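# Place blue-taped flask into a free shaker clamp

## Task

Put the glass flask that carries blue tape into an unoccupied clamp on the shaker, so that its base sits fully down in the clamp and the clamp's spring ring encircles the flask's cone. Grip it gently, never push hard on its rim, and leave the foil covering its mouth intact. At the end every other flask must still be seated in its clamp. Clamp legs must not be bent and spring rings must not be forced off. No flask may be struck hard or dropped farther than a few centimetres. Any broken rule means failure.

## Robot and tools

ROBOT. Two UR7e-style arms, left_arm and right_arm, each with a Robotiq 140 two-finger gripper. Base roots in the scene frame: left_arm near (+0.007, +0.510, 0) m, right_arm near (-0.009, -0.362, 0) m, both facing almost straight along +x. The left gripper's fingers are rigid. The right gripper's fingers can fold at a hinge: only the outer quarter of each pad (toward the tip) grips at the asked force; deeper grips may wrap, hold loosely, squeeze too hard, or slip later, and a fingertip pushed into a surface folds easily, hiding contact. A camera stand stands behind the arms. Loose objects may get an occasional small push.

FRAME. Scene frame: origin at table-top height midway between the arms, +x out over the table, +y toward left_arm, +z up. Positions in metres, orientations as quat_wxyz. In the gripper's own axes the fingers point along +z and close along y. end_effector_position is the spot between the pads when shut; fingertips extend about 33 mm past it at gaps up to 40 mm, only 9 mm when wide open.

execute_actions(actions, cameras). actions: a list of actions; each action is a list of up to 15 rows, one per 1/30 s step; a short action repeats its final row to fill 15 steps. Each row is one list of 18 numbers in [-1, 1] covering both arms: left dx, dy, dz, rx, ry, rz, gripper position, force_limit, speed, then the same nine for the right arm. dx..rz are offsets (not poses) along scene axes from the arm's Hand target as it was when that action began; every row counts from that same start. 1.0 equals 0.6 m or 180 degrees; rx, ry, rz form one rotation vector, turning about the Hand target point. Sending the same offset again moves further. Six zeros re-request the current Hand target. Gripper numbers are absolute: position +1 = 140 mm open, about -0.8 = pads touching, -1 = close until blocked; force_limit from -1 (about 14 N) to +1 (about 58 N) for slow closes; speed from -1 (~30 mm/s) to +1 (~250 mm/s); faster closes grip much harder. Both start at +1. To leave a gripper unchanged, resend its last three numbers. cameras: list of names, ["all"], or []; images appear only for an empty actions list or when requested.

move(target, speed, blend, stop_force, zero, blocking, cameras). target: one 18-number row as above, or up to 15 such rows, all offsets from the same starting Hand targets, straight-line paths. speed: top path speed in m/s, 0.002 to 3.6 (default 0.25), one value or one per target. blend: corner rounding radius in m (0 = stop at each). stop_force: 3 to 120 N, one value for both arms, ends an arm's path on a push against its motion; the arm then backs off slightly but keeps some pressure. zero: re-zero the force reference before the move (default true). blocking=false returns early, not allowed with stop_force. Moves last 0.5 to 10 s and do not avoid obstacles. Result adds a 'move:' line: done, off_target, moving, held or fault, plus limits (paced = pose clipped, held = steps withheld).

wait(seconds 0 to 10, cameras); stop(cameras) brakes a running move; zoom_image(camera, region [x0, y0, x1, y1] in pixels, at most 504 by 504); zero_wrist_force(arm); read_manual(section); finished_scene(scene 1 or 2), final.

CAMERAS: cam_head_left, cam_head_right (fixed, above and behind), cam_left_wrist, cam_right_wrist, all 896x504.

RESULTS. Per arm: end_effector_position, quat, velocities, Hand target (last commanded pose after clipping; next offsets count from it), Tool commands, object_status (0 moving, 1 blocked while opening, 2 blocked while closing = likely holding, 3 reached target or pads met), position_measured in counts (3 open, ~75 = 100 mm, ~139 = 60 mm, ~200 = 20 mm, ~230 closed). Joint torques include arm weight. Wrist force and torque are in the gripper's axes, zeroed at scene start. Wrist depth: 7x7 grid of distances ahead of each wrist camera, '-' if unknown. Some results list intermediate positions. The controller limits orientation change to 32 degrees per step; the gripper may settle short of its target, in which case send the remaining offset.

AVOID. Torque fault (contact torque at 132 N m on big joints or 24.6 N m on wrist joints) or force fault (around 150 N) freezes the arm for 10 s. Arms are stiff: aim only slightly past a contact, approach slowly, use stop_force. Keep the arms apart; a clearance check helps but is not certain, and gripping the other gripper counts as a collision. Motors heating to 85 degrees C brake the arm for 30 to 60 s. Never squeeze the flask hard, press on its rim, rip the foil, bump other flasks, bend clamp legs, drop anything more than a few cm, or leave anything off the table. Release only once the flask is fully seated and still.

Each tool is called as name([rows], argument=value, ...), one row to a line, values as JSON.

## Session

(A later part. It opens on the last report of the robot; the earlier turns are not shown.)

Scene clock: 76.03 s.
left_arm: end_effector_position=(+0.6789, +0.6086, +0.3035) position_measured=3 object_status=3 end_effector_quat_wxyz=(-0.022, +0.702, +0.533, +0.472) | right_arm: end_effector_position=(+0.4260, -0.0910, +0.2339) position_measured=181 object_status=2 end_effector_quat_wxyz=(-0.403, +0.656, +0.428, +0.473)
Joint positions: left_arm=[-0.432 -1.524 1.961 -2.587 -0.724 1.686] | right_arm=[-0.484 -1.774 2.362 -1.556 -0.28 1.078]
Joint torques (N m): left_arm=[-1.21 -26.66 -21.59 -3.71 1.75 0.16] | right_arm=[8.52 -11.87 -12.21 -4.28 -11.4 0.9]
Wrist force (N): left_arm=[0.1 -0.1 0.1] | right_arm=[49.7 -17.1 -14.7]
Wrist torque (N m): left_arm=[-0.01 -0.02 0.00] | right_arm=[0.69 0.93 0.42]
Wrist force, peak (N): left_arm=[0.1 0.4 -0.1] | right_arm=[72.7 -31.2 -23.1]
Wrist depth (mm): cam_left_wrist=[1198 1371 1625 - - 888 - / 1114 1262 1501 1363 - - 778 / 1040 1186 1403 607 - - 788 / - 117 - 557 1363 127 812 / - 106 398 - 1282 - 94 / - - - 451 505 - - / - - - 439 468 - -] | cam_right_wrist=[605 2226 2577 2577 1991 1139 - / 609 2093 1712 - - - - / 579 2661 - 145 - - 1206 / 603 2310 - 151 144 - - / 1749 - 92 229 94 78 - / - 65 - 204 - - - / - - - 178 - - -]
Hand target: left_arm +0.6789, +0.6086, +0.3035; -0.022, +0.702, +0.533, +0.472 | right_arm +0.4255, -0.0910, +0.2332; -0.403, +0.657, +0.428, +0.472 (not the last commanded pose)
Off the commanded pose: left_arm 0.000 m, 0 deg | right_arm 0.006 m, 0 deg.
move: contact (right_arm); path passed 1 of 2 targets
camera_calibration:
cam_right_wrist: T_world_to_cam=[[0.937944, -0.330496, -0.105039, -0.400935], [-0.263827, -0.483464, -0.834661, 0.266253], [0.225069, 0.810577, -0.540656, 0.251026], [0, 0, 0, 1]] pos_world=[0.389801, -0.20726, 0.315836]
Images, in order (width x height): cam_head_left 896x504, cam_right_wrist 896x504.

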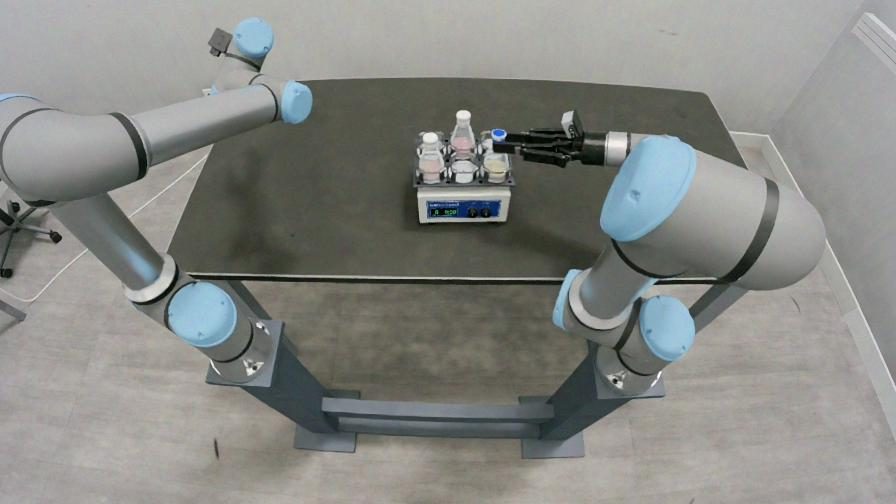

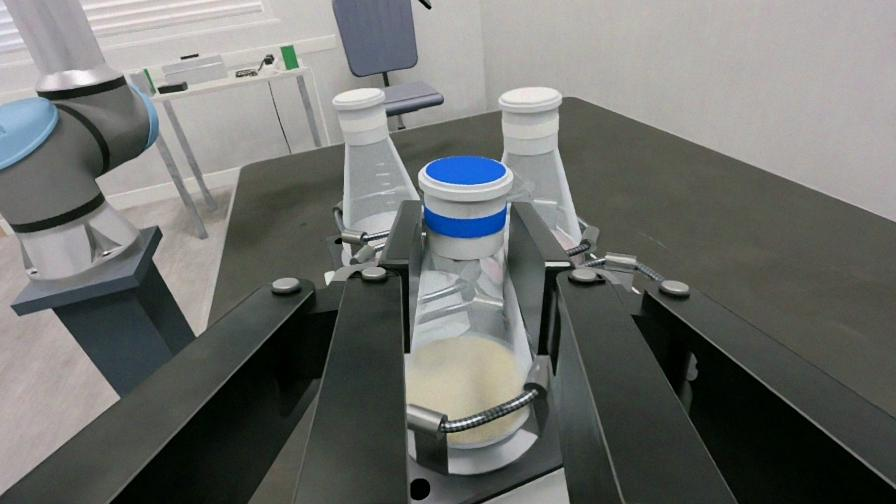

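move(target=[0,0,0,0,0,0,1,1,1,-0.0125,0.0,-0.004,-0.0105,-0.0391,0.0108,-1,-0.02,-1], speed=0.05, stop_force=75, zero=false, cameras=["cam_right_wrist","cam_head_left"])

zoom_image(camera="cam_right_wrist", region=[340, 150, 640, 504])

zoom_image(camera="cam_head_left", region=[440, 110, 540, 200])

Scene clock: 80.60 s.
left_arm: end_effector_position=(+0.6789, +0.6086, +0.3035) position_measured=3 object_status=3 end_effector_quat_wxyz=(-0.022, +0.702, +0.533, +0.472) | right_arm: end_effector_position=(+0.4192, -0.0911, +0.2322) position_measured=181 object_status=2 end_effector_quat_wxyz=(-0.373, +0.625, +0.469, +0.500)
Joint positions: left_arm=[-0.432 -1.524 1.961 -2.587 -0.724 1.686] | right_arm=[-0.494 -1.786 2.37 -1.506 -0.283 0.9]
Joint torques (N m): left_arm=[-1.57 -26.96 -22.76 -3.55 1.62 0] | right_arm=[-5.45 23.69 -14.38 -8.09 -11.4 -0.55]
Wrist force (N): left_arm=[0.2 -0.1 0.0] | right_arm=[69.1 -30.7 -24.7]
Wrist torque (N m): left_arm=[-0.01 -0.03 0.00] | right_arm=[1.21 1.33 1.48]
Wrist force, peak (N): left_arm=[0.1 0.1 0.3] | right_arm=[69.1 -30.7 -24.7]
Wrist depth (mm): cam_left_wrist=[1174 1387 1592 - - - - / 1124 1282 1511 1473 1146 - - / 1059 1186 1363 591 1040 - - / - 117 446 535 1229 127 - / - 106 413 482 - 127 94 / - 106 383 - 525 - - / - - 355 - - - -] | cam_right_wrist=[594 2075 2605 2424 2226 - 1069 / 563 2310 - 1128 229 - - / 582 2605 - 152 - - 1060 / 584 2007 - 150 144 - - / 1475 - 92 220 94 78 - / - 65 - 203 - - - / - - - 178 - - -]
Hand target: left_arm +0.6789, +0.6086, +0.3035; -0.022, +0.702, +0.533, +0.472 | right_arm +0.4180, -0.0910, +0.2308; -0.373, +0.626, +0.471, +0.497
Off the commanded pose: left_arm 0.000 m, 0 deg | right_arm 0.002 m, 0 deg.
move: done
camera_calibration:
cam_right_wrist: T_world_to_cam=[[0.95304, -0.302027, 0.0222398, -0.427972], [-0.143889, -0.51621, -0.844288, 0.21207], [0.266478, 0.801441, -0.535427, 0.232243], [0, 0, 0, 1]] pos_world=[0.376501, -0.205915, 0.312916]
Images, in order (width x height): cam_head_left 896x504, cam_right_wrist 896x504.

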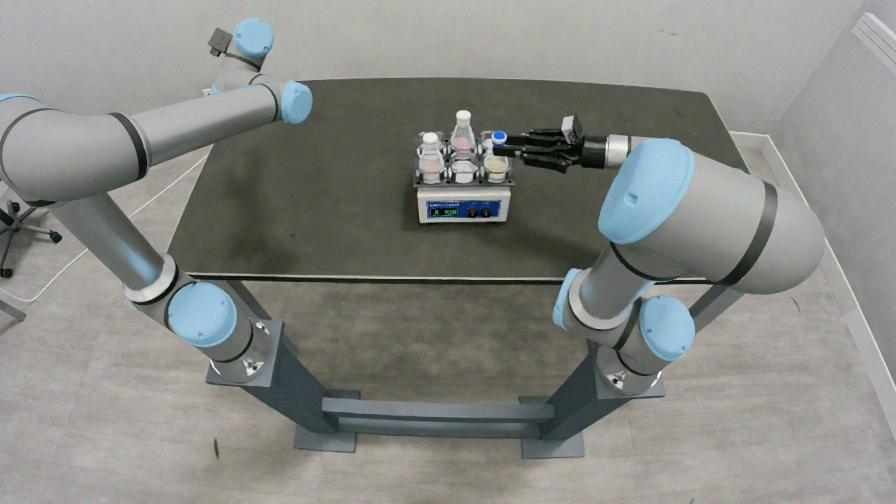

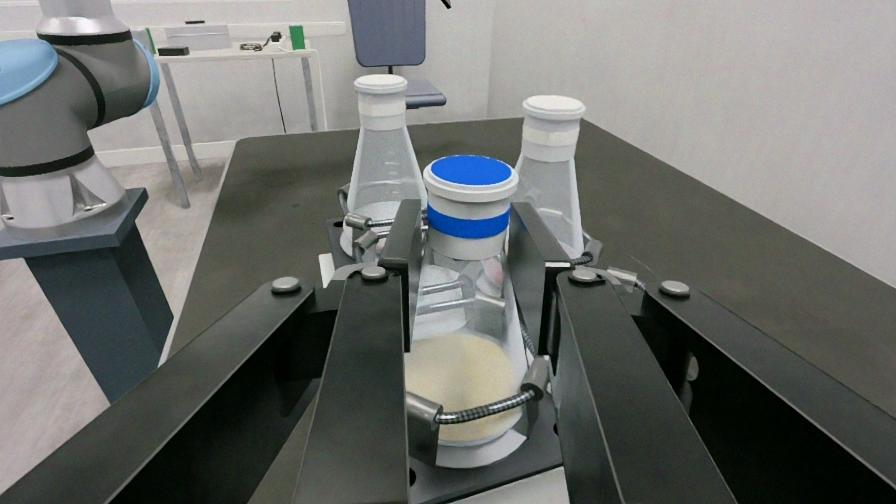

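Scaled by 1.424 from the camera's 896x504 image, which has a finer 1280x720 frame.

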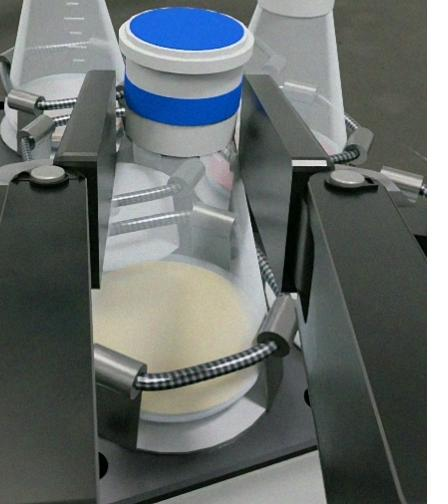

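Scaled by 5.040 from the camera's 896x504 image, which has a finer 1280x720 frame.

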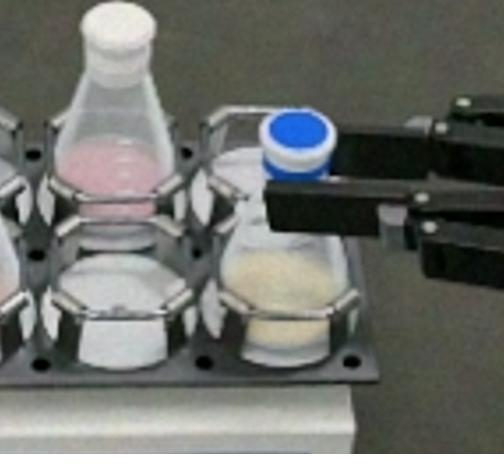

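move(target=[0,0,0,0,0,0,1,1,1,0.003,-0.002,0.006,0,0,0,-1,-0.02,-1], speed=0.02, cameras=["cam_right_wrist","cam_head_right","cam_left_wrist","cam_head_left"])

zoom_image(camera="cam_head_right", region=[405, 110, 525, 200])

zoom_image(camera="cam_head_left", region=[405, 110, 525, 200])

zoom_image(camera="cam_right_wrist", region=[380, 330, 580, 504])

Scene clock: 83.93 s.
left_arm: end_effector_position=(+0.6789, +0.6086, +0.3035) position_measured=3 object_status=3 end_effector_quat_wxyz=(-0.022, +0.702, +0.533, +0.472) | right_arm: end_effector_position=(+0.4197, -0.0923, +0.2344) position_measured=181 object_status=2 end_effector_quat_wxyz=(-0.373, +0.626, +0.471, +0.497)
Joint positions: left_arm=[-0.432 -1.524 1.961 -2.587 -0.724 1.686] | right_arm=[-0.495 -1.787 2.359 -1.492 -0.289 0.898]
Joint torques (N m): left_arm=[-0.94 -26.17 -22.9 -3.52 1.9 0.03] | right_arm=[-9.07 -29.16 -17.97 -4.28 6.77 -2.06]
Wrist force (N): left_arm=[0.0 0.0 0.0] | right_arm=[-6.4 -4.8 1.1]
Wrist torque (N m): left_arm=[0.01 -0.01 0.00] | right_arm=[-0.10 0.51 0.16]
Wrist force, peak (N): left_arm=[0.3 0.2 0.0] | right_arm=[69.4 -30.9 -24.6]
Wrist depth (mm): cam_left_wrist=[1186 1395 1647 - - - - / 1119 1289 1482 1429 - - - / 1036 1192 1363 - 1282 945 818 / - 117 - - 1180 128 721 / - 106 - - - - 94 / - 99 - - 495 - - / - - - 411 486 - -] | cam_right_wrist=[606 2040 2782 2691 - 1415 1038 / 562 716 - 3449 231 - 1177 / 596 2424 - 145 738 1331 - / 606 2058 - 153 144 625 - / 1415 - 93 228 94 78 - / - 65 - 204 - - 66 / - - - 182 - - -]
Hand target: left_arm +0.6789, +0.6086, +0.3035; -0.022, +0.702, +0.533, +0.472 | right_arm +0.4198, -0.0922, +0.2344; -0.373, +0.626, +0.471, +0.497
Off the commanded pose: left_arm 0.000 m, 0 deg | right_arm 0.000 m, 0 deg.
move: done
camera_calibration:
cam_left_wrist: T_world_to_cam=[[0.768671, -0.408571, 0.492153, -0.41482], [-0.20152, -0.884919, -0.41989, 0.799843], [0.607071, 0.223578, -0.762547, -0.170682], [0, 0, 0, 1]] pos_world=[0.583661, 0.576474, 0.409848]
cam_right_wrist: T_world_to_cam=[[0.954238, -0.298283, 0.0213796, -0.428899], [-0.143805, -0.520378, -0.84174, 0.212322], [0.262202, 0.800146, -0.539459, 0.236802], [0, 0, 0, 1]] pos_world=[0.377715, -0.206922, 0.315635]

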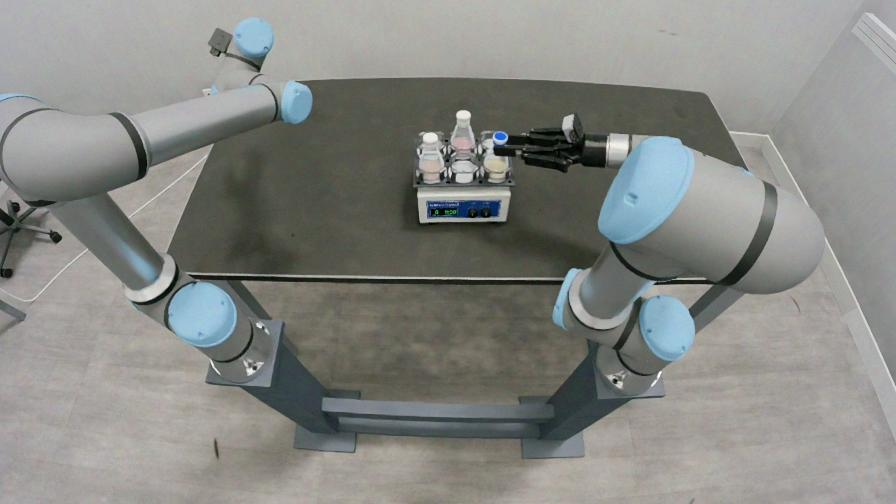

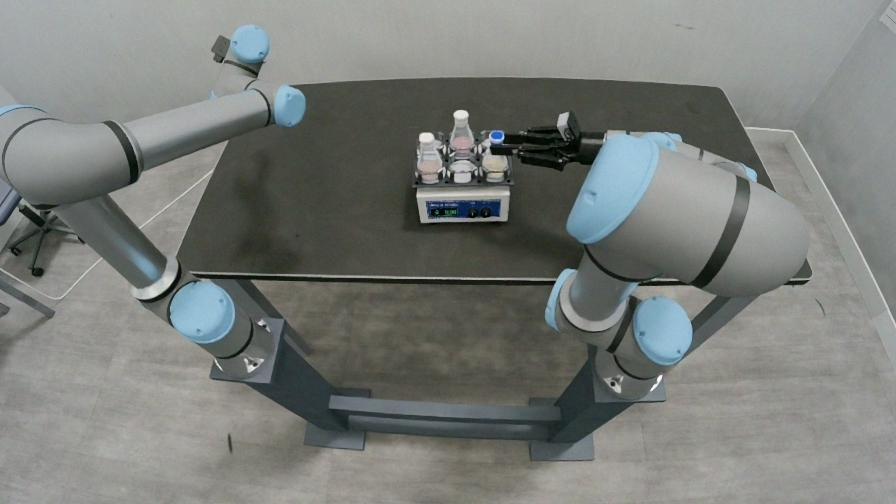

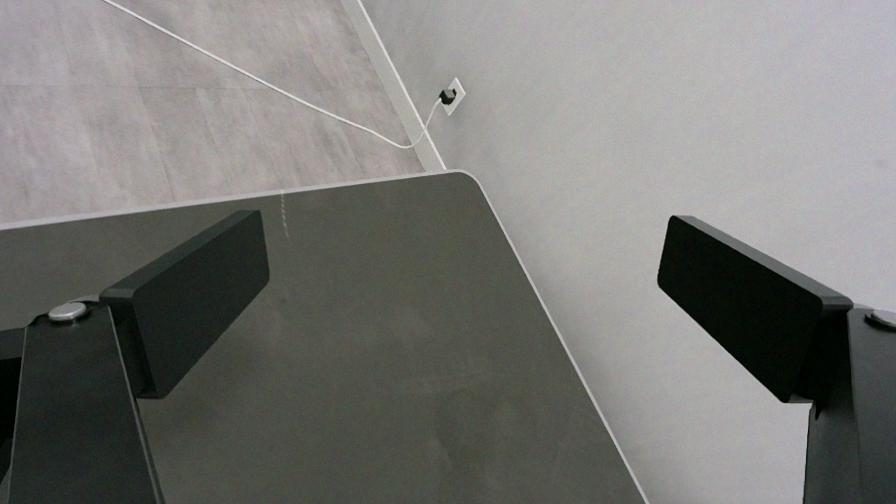

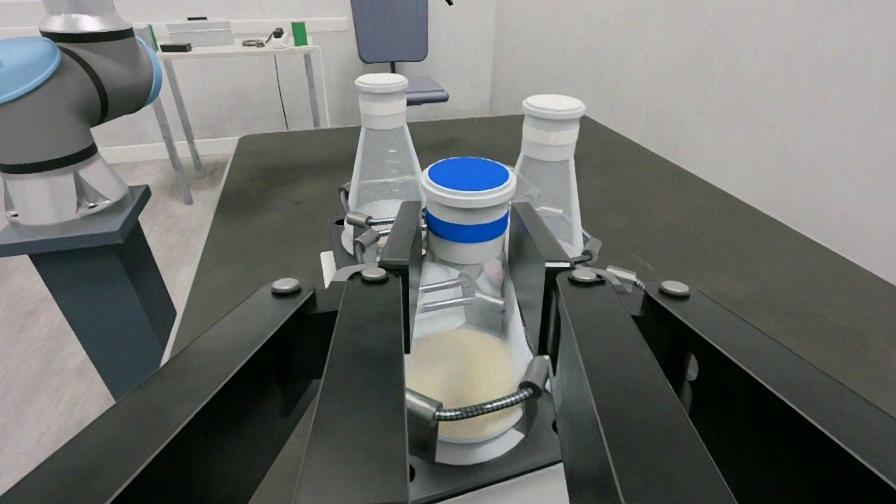

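Scaled by 4.200 from the camera's 896x504 image, which has a finer 1280x720 frame.

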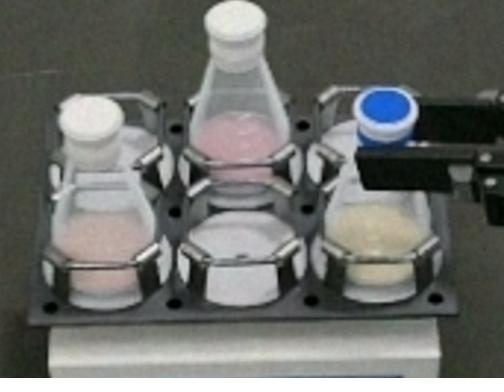

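Scaled by 4.200 from the camera's 896x504 image, which has a finer 1280x720 frame.

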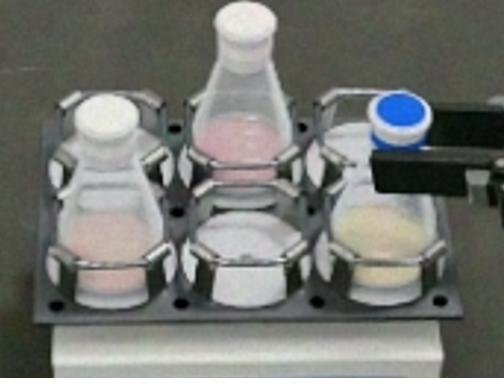

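Scaled by 2.520 from the camera's 896x504 image, which has a finer 1280x720 frame.

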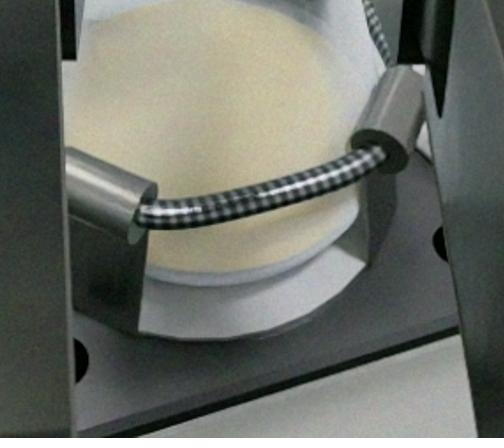

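move(target=[0,0,0,0,0,0,1,1,1,-0.0015,0.002,-0.011,-0.0107,0.0029,0,-1,-0.02,-1], speed=0.02, stop_force=65, zero=false, cameras=["cam_right_wrist","cam_head_left"])

zoom_image(camera="cam_right_wrist", region=[340, 150, 640, 504])

zoom_image(camera="cam_head_left", region=[405, 110, 525, 200])

Scene clock: 92.90 s.
left_arm: end_effector_position=(+0.6789, +0.6086, +0.3035) position_measured=3 object_status=3 end_effector_quat_wxyz=(-0.022, +0.702, +0.533, +0.472) | right_arm: end_effector_position=(+0.4201, -0.0916, +0.2321) position_measured=181 object_status=2 end_effector_quat_wxyz=(-0.369, +0.630, +0.473, +0.493)
Joint positions: left_arm=[-0.432 -1.524 1.961 -2.587 -0.724 1.686] | right_arm=[-0.49 -1.793 2.369 -1.548 -0.296 0.948]
Joint torques (N m): left_arm=[-1.77 -25.75 -21.93 -3.42 2 -0.23] | right_arm=[-20.31 21.67 -15.3 -6.6 -11.47 0.65]
Wrist force (N): left_arm=[0.2 0.0 0.1] | right_arm=[62.4 -23.3 -11.1]
Wrist torque (N m): left_arm=[-0.01 -0.04 0.00] | right_arm=[0.73 1.35 0.71]
Wrist force, peak (N): left_arm=[0.4 0.1 0.0] | right_arm=[71.1 -29.3 -22.5]
Wrist depth (mm): cam_left_wrist=[1204 1403 1636 - - - - / 1108 1275 1492 1670 1108 898 783 / 1050 1180 1379 1429 1318 - 815 / - 124 451 - - 128 - / - 106 - - 1098 127 94 / - - 400 430 - - - / - - - 410 487 - -] | cam_right_wrist=[593 2111 2691 3061 2058 1424 - / 567 1700 - 2751 223 - - / 591 2288 696 144 - - - / 587 2310 - 149 143 - - / 1502 - 92 223 94 78 - / - 65 - 204 - - - / - - - 181 - - -]
Hand target: left_arm +0.6789, +0.6086, +0.3035; -0.022, +0.702, +0.533, +0.472 | right_arm +0.4200, -0.0916, +0.2320; -0.369, +0.630, +0.474, +0.493 (not the last commanded pose)
Off the commanded pose: left_arm 0.000 m, 0 deg | right_arm 0.004 m, 1 deg.
move: contact (right_arm)
camera_calibration:
cam_right_wrist: T_world_to_cam=[[0.953542, -0.300392, 0.0228402, -0.429227], [-0.147613, -0.531968, -0.833799, 0.209458], [0.262617, 0.791691, -0.551595, 0.236841], [0, 0, 0, 1]] pos_world=[0.378006, -0.205017, 0.31509]
Images, in order (width x height): cam_head_left 896x504, cam_right_wrist 896x504.

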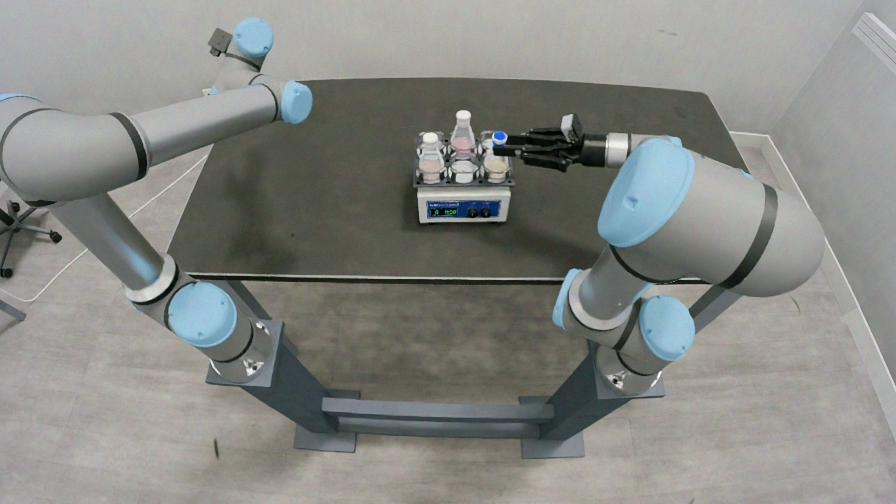

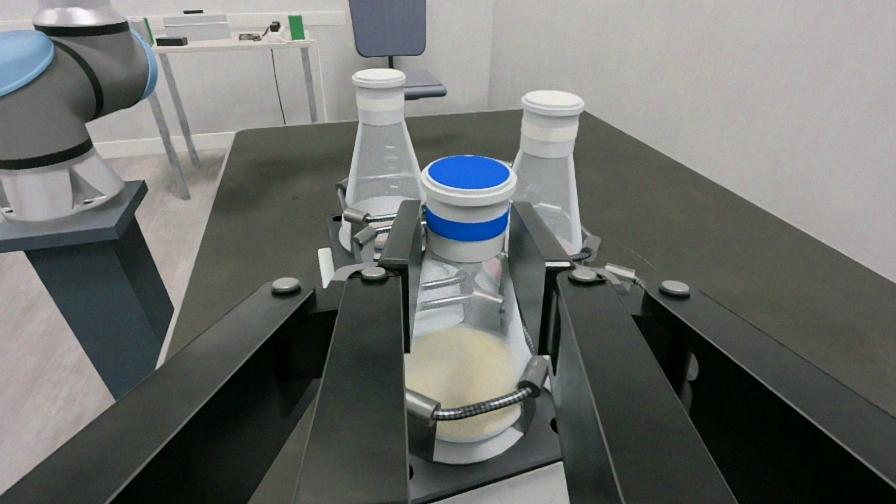

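Scaled by 1.424 from the camera's 896x504 image, which has a finer 1280x720 frame.

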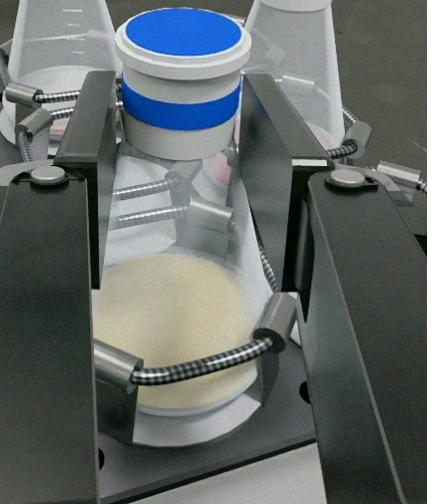

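Scaled by 4.200 from the camera's 896x504 image, which has a finer 1280x720 frame.

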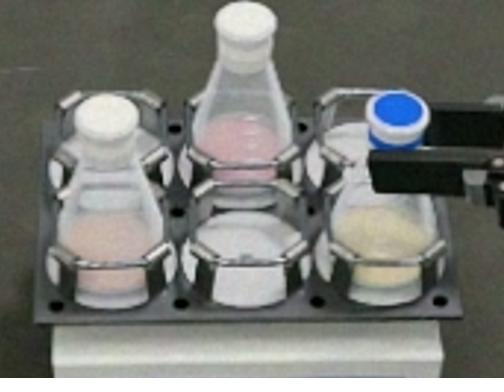

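move(target=[0,0,0,0,0,0,1,1,1,0.003,-0.0025,0.0045,0,0,0,-1,-0.02,-1], speed=0.02)

Scene clock: 94.47 s.
left_arm: end_effector_position=(+0.6789, +0.6086, +0.3035) position_measured=3 object_status=3 end_effector_quat_wxyz=(-0.022, +0.702, +0.533, +0.472) | right_arm: end_effector_position=(+0.4218, -0.0931, +0.2346) position_measured=181 object_status=2 end_effector_quat_wxyz=(-0.369, +0.630, +0.474, +0.493)
Joint positions: left_arm=[-0.432 -1.524 1.961 -2.587 -0.724 1.686] | right_arm=[-0.492 -1.792 2.359 -1.534 -0.298 0.943]
Joint torques (N m): left_arm=[-1.83 -26.76 -22 -3.53 1.91 0] | right_arm=[-14.71 4.51 -18.96 -5.47 1.24 -2.12]
Wrist force (N): left_arm=[0.1 0.1 0.0] | right_arm=[13.1 -16.0 1.7]
Wrist torque (N m): left_arm=[0.03 -0.01 0.00] | right_arm=[0.40 0.39 0.61]
Wrist force, peak (N): left_arm=[0.2 0.2 -0.2] | right_arm=[62.7 -23.6 -11.3]
Wrist depth (mm): cam_left_wrist=[1204 1387 1659 - 1027 - - / 1103 1268 1540 1625 1018 - 751 / 1045 1180 1363 1429 1180 - 741 / - 117 469 - 1371 128 799 / - 106 - - - - 94 / - 331 381 436 - 1083 - / - 314 - 407 - - -] | cam_right_wrist=[596 1959 2288 2499 - 1511 - / 569 2473 - 2167 243 1324 - / 589 2226 - 146 - - - / 573 - 285 153 143 - - / 1415 - 92 227 94 82 458 / - 65 - 205 - - 66 / - - - 182 - - -]
Hand target: left_arm +0.6789, +0.6086, +0.3035; -0.022, +0.702, +0.533, +0.472 | right_arm +0.4218, -0.0931, +0.2347; -0.369, +0.630, +0.474, +0.493
Off the commanded pose: left_arm 0.000 m, 0 deg | right_arm 0.000 m, 0 deg.
move: done

move(target=[0,0,0,0,0,0,1,1,1,-0.0025,0.0007,0.0007,0,0,0,-1,-0.02,-1], speed=0.02)

Scene clock: 98.60 s.
left_arm: end_effector_position=(+0.6789, +0.6086, +0.3035) position_measured=3 object_status=3 end_effector_quat_wxyz=(-0.022, +0.702, +0.533, +0.472) | right_arm: end_effector_position=(+0.4202, -0.0926, +0.2351) position_measured=181 object_status=2 end_effector_quat_wxyz=(-0.369, +0.630, +0.474, +0.493)
Joint positions: left_arm=[-0.432 -1.524 1.961 -2.587 -0.724 1.686] | right_arm=[-0.493 -1.797 2.361 -1.529 -0.298 0.941]
Joint torques (N m): left_arm=[-1.86 -26.14 -22.64 -3.3 1.83 0.14] | right_arm=[-10.3 -18.63 -14.64 -2.09 0.52 -1.65]
Wrist force (N): left_arm=[0.3 0.1 -0.1] | right_arm=[-5.1 -3.3 1.4]
Wrist torque (N m): left_arm=[0.03 -0.06 0.00] | right_arm=[-0.10 0.46 0.02]
Wrist force, peak (N): left_arm=[-0.3 0.1 0.2] | right_arm=[14.3 -16.1 1.5]
Wrist depth (mm): cam_left_wrist=[1198 1296 1670 1363 - 912 734 / 1108 1248 1464 1550 - 875 - / 1040 1180 1446 - - 892 - / 351 124 443 - 1333 128 - / - 106 430 - - - 94 / - 325 407 - - - - / - - - - 484 - -] | cam_right_wrist=[596 2024 2449 2310 - - 1074 / 562 2449 - 1928 232 1590 - / 584 2167 - 147 712 - - / 612 1800 292 152 144 - - / 1600 - 93 227 94 78 - / - 65 - 205 - - - / - - - 183 - - -]
Hand target: left_arm +0.6789, +0.6086, +0.3035; -0.022, +0.702, +0.533, +0.472 | right_arm +0.4203, -0.0926, +0.2351; -0.369, +0.630, +0.474, +0.493
Off the commanded pose: left_arm 0.000 m, 0 deg | right_arm 0.000 m, 0 deg.
move: done

Balanced. Open slowly.

execute_actions([
  [[0,0,0,0,0,0,1,1,1,0,0,0,0,0,0,-0.24,-0.02,-1]],
  [[0,0,0,0,0,0,1,1,1,0,0,0,0,0,0,-0.24,-0.02,-1]],
], cameras=["cam_right_wrist","cam_head_left","cam_head_right"])

zoom_image(camera="cam_right_wrist", region=[340, 150, 640, 504])

zoom_image(camera="cam_head_left", region=[405, 110, 525, 200])

Scene clock: 100.87 s.
left_arm: end_effector_position=(+0.6789, +0.6086, +0.3035) position_measured=3 object_status=3 end_effector_quat_wxyz=(-0.022, +0.702, +0.533, +0.472) | right_arm: end_effector_position=(+0.4203, -0.0927, +0.2351) position_measured=159 object_status=3 end_effector_quat_wxyz=(-0.369, +0.630, +0.474, +0.493)
Joint positions: left_arm=[-0.432 -1.524 1.961 -2.587 -0.724 1.686] | right_arm=[-0.493 -1.797 2.361 -1.529 -0.298 0.941]
Joint torques (N m): left_arm=[-1.45 -26.73 -22.83 -3.5 2.04 -0.03] | right_arm=[0.65 2.22 -26.15 -0.91 0.51 1.07]
Wrist force (N): left_arm=[-0.2 0.0 -0.1] | right_arm=[-4.1 -6.9 0.7]
Wrist torque (N m): left_arm=[0.01 0.04 0.00] | right_arm=[-1.38 0.81 -0.15]
Wrist force, peak (N): left_arm=[-0.1 0.1 0.3] | right_arm=[-7.3 -9.1 1.7]
Wrist depth (mm): cam_left_wrist=[1198 1379 1647 - 938 - - / 1114 1289 1511 1659 - - 730 / 1050 1174 1355 - 1151 - 668 / - 124 - 524 - 128 760 / - 106 - 511 1108 - 94 / - 107 - 431 - - - / - - - - - - -] | cam_right_wrist=[599 2040 2751 2267 - 1432 - / 569 2186 - 2915 225 - - / 586 2524 - 148 - - - / 583 738 113 156 126 - - / 1530 - 93 229 110 88 - / - 69 - 200 - - - / - - - 183 - - -]
Hand target: left_arm +0.6789, +0.6086, +0.3035; -0.022, +0.702, +0.533, +0.472 | right_arm +0.4203, -0.0926, +0.2351; -0.369, +0.630, +0.474, +0.493
Off the commanded pose: left_arm 0.000 m, 0 deg | right_arm 0.000 m, 0 deg.
Step readings (end_effector_position of left_arm | right_arm):
0: (+0.6789, +0.6086, +0.3035) | (+0.4203, -0.0926, +0.2351)
1: (+0.6789, +0.6086, +0.3035) | (+0.4203, -0.0926, +0.2351)
2: (+0.6789, +0.6086, +0.3035) | (+0.4203, -0.0926, +0.2351)
4: (+0.6789, +0.6086, +0.3035) | (+0.4203, -0.0926, +0.2351)
8: (+0.6789, +0.6086, +0.3035) | (+0.4203, -0.0927, +0.2351)
15: (+0.6789, +0.6086, +0.3035) | (+0.4203, -0.0927, +0.2351)
16: (+0.6789, +0.6086, +0.3035) | (+0.4203, -0.0927, +0.2351)
17: (+0.6789, +0.6086, +0.3035) | (+0.4203, -0.0927, +0.2351)
19: (+0.6789, +0.6086, +0.3035) | (+0.4203, -0.0927, +0.2351)
23: (+0.6789, +0.6086, +0.3035) | (+0.4203, -0.0927, +0.2351)
30: (+0.6789, +0.6086, +0.3035) | (+0.4203, -0.0927, +0.2351)
camera_calibration:
cam_right_wrist: T_world_to_cam=[[0.953678, -0.29997, 0.0227324, -0.429718], [-0.147621, -0.532484, -0.833468, 0.21125], [0.26212, 0.791504, -0.5521, 0.239547], [0, 0, 0, 1]] pos_world=[0.378208, -0.206017, 0.318093]
Images, in order (width x height): cam_head_left 896x504, cam_head_right 896x504, cam_right_wrist 896x504.

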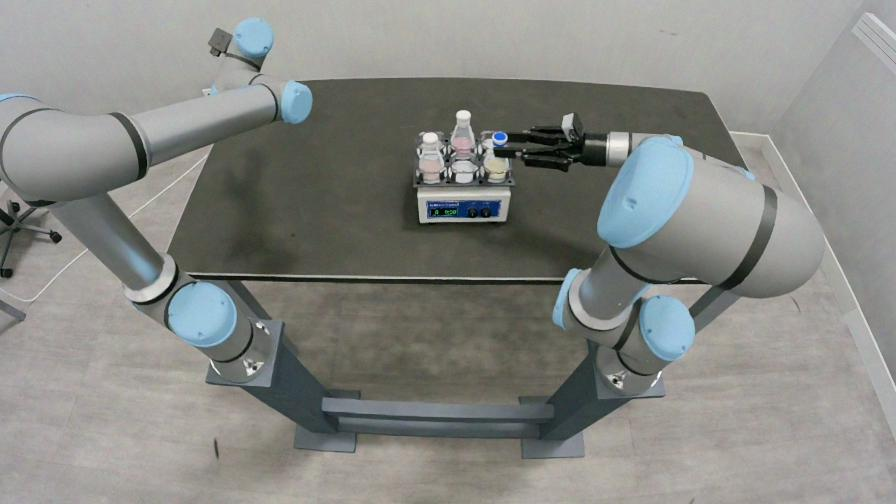

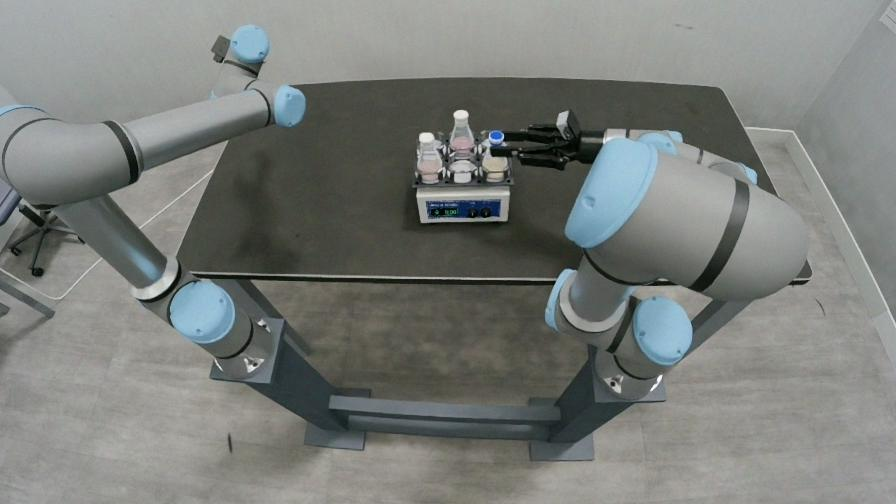

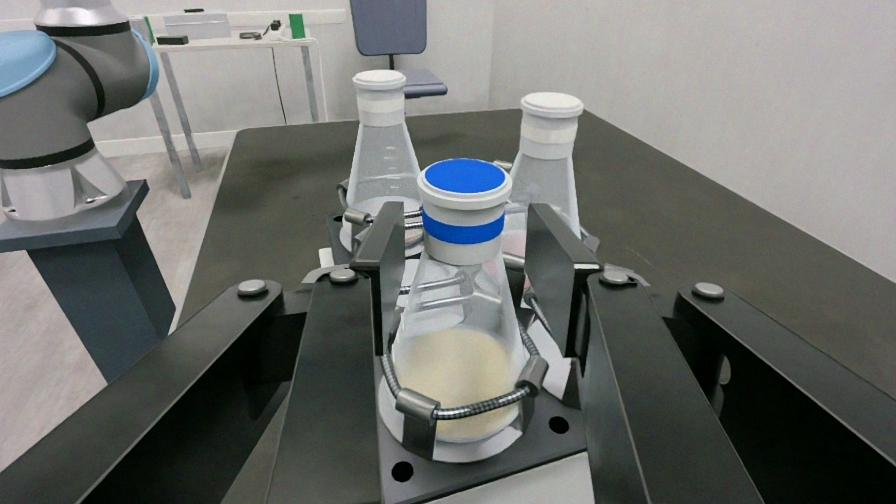

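Scaled by 1.424 from the camera's 896x504 image, which has a finer 1280x720 frame.

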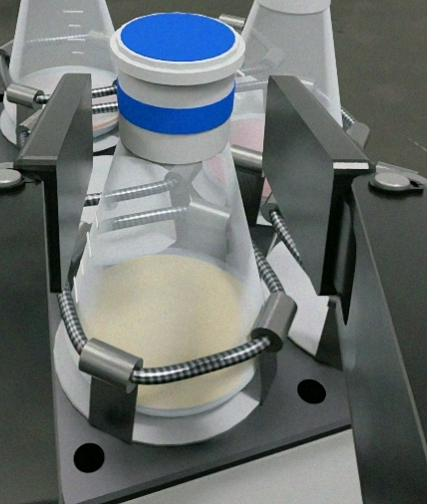

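Scaled by 4.200 from the camera's 896x504 image, which has a finer 1280x720 frame.

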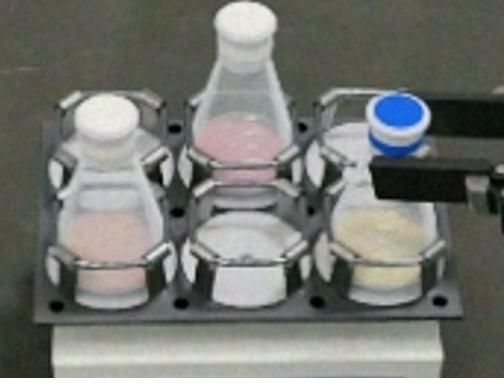

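move([
  [0,0,0,0,0,0,1,1,1,-0.019,-0.07,0.021,0,0,0,-0.24,-0.02,-1],
  [0,0,0,0,0,0,1,1,1,-0.042,-0.155,0.06,0,0,0,-0.24,-0.02,-1],
], speed=[0.04,0.12], blend=[0.01,0], cameras=["cam_right_wrist","cam_head_left","cam_head_right"])

zoom_image(camera="cam_right_wrist", region=[300, 140, 640, 480])

zoom_image(camera="cam_head_left", region=[405, 110, 525, 200])

zoom_image(camera="cam_head_right", region=[405, 110, 525, 200])

Scene clock: 105.37 s.
left_arm: end_effector_position=(+0.6789, +0.6086, +0.3035) position_measured=3 object_status=3 end_effector_quat_wxyz=(-0.022, +0.702, +0.533, +0.472) | right_arm: end_effector_position=(+0.3951, -0.1856, +0.2710) position_measured=159 object_status=3 end_effector_quat_wxyz=(-0.369, +0.630, +0.473, +0.493)
Joint positions: left_arm=[-0.432 -1.524 1.961 -2.587 -0.724 1.686] | right_arm=[-0.782 -1.815 2.185 -0.878 -0.519 0.448]
Joint torques (N m): left_arm=[-2.04 -26.88 -22.06 -3.28 2.08 -0.2] | right_arm=[-7.69 -11.07 -20.58 1.23 1.25 -1.54]
Wrist force (N): left_arm=[0.1 0.2 0.1] | right_arm=[-3.9 -6.9 0.6]
Wrist torque (N m): left_arm=[0.04 -0.03 -0.01] | right_arm=[-1.38 0.75 -0.22]
Wrist force, peak (N): left_arm=[0.2 0.2 0.0] | right_arm=[-4.2 -7.4 0.4]
Wrist depth (mm): cam_left_wrist=[1210 1403 1659 - - 892 732 / 1119 1268 1501 1511 - - - / 1045 1204 1455 1438 1198 - 778 / - 124 - - - 128 838 / - 106 - - - 127 94 / - - - - 1157 - - / - 314 358 419 - - -] | cam_right_wrist=[682 2058 2354 2751 - - - / 628 830 - 2449 2288 1724 - / 682 2288 - 252 - - - / 1855 2633 107 330 124 - - / 1611 - 93 293 109 88 - / - 69 - 308 - - - / - - - 342 - - -]
Hand target: left_arm +0.6789, +0.6086, +0.3035; -0.022, +0.702, +0.533, +0.472 | right_arm +0.3951, -0.1856, +0.2711; -0.369, +0.630, +0.474, +0.493
Off the commanded pose: left_arm 0.000 m, 0 deg | right_arm 0.000 m, 0 deg.
move: done
camera_calibration:
cam_right_wrist: T_world_to_cam=[[0.953666, -0.300018, 0.0226106, -0.434463], [-0.147708, -0.53234, -0.833545, 0.18813], [0.262115, 0.791583, -0.551989, 0.339598], [0, 0, 0, 1]] pos_world=[0.353107, -0.299017, 0.354092]
Images, in order (width x height): cam_head_left 896x504, cam_head_right 896x504, cam_right_wrist 896x504.

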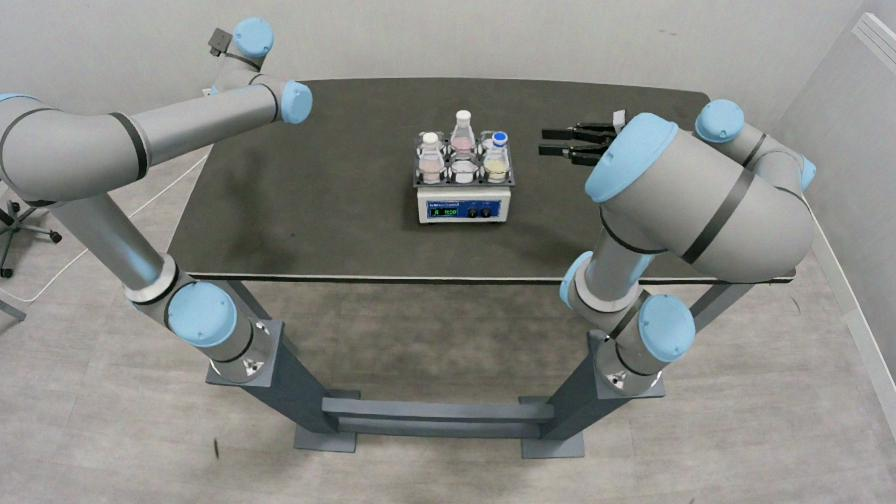

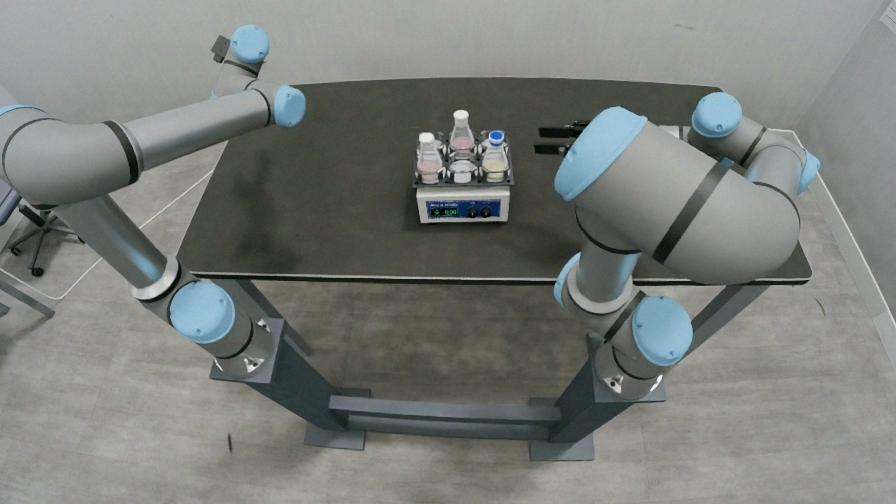

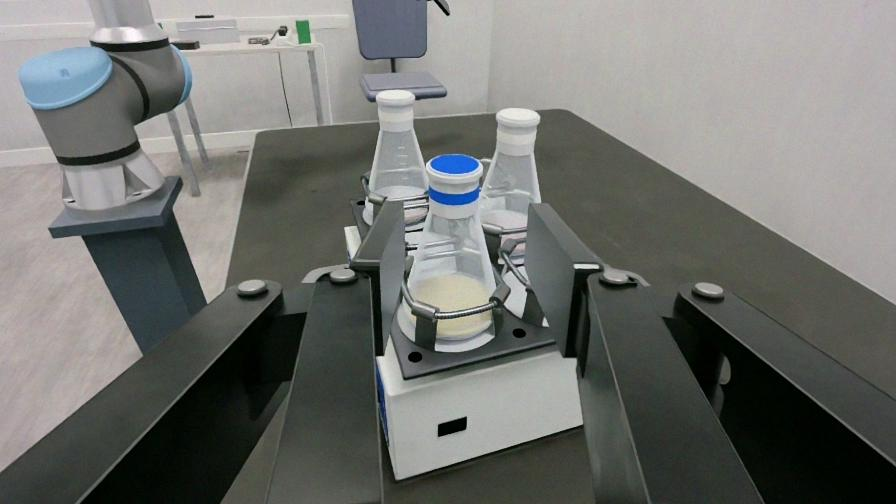

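Scaled by 1.482 from the camera's 896x504 image, which has a finer 1280x720 frame.

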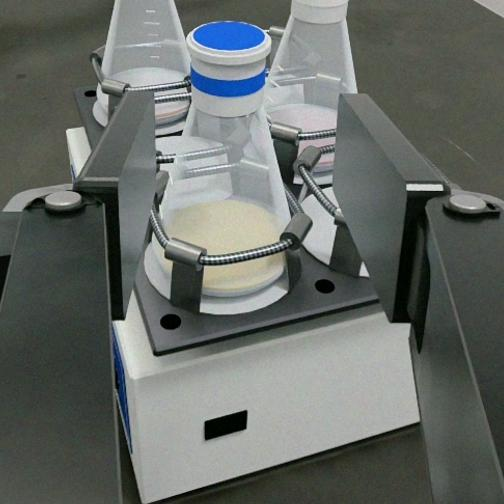

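Scaled by 4.200 from the camera's 896x504 image, which has a finer 1280x720 frame.

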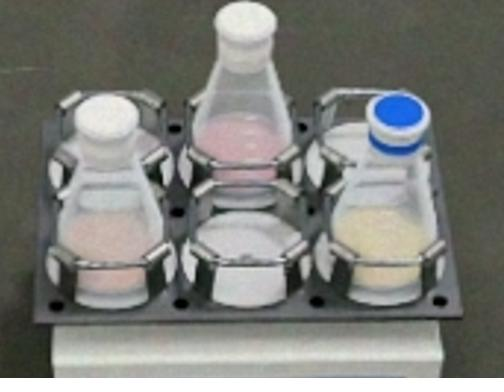

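Scaled by 4.200 from the camera's 896x504 image, which has a finer 1280x720 frame.

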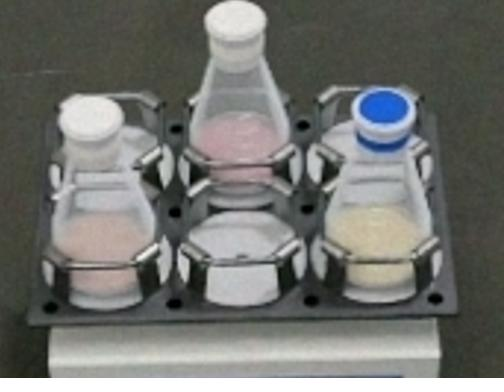

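zoom_image(camera="cam_right_wrist", region=[380, 230, 530, 370])

zoom_image(camera="cam_head_left", region=[472, 125, 522, 190])

zoom_image(camera="cam_head_left", region=[410, 125, 460, 190])

Scaled by 3.360 from the camera's 896x504 image, which has a finer 1280x720 frame.

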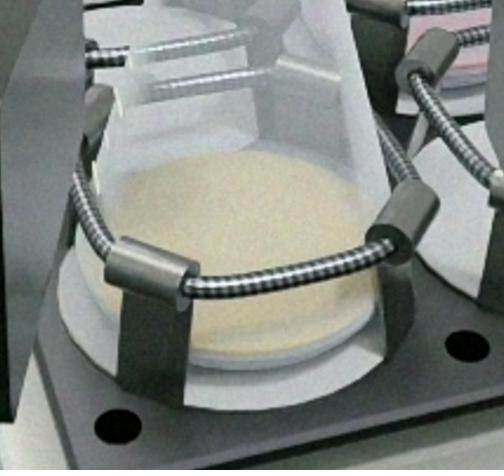

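Scaled by 7.754 from the camera's 896x504 image, which has a finer 1280x720 frame.

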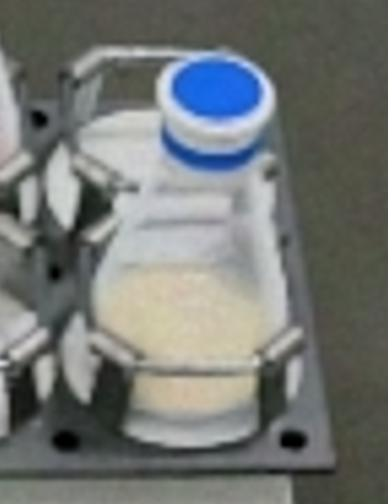

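Scaled by 7.754 from the camera's 896x504 image, which has a finer 1280x720 frame.

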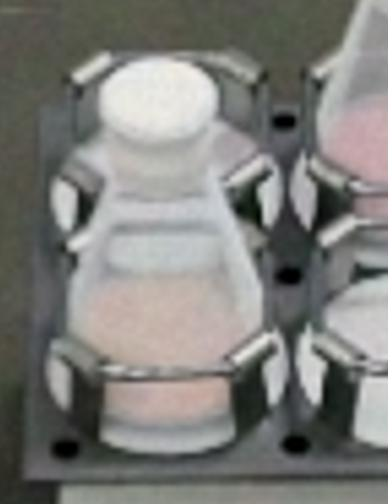

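finished_scene(scene=2)

The scene is finished: the task was done.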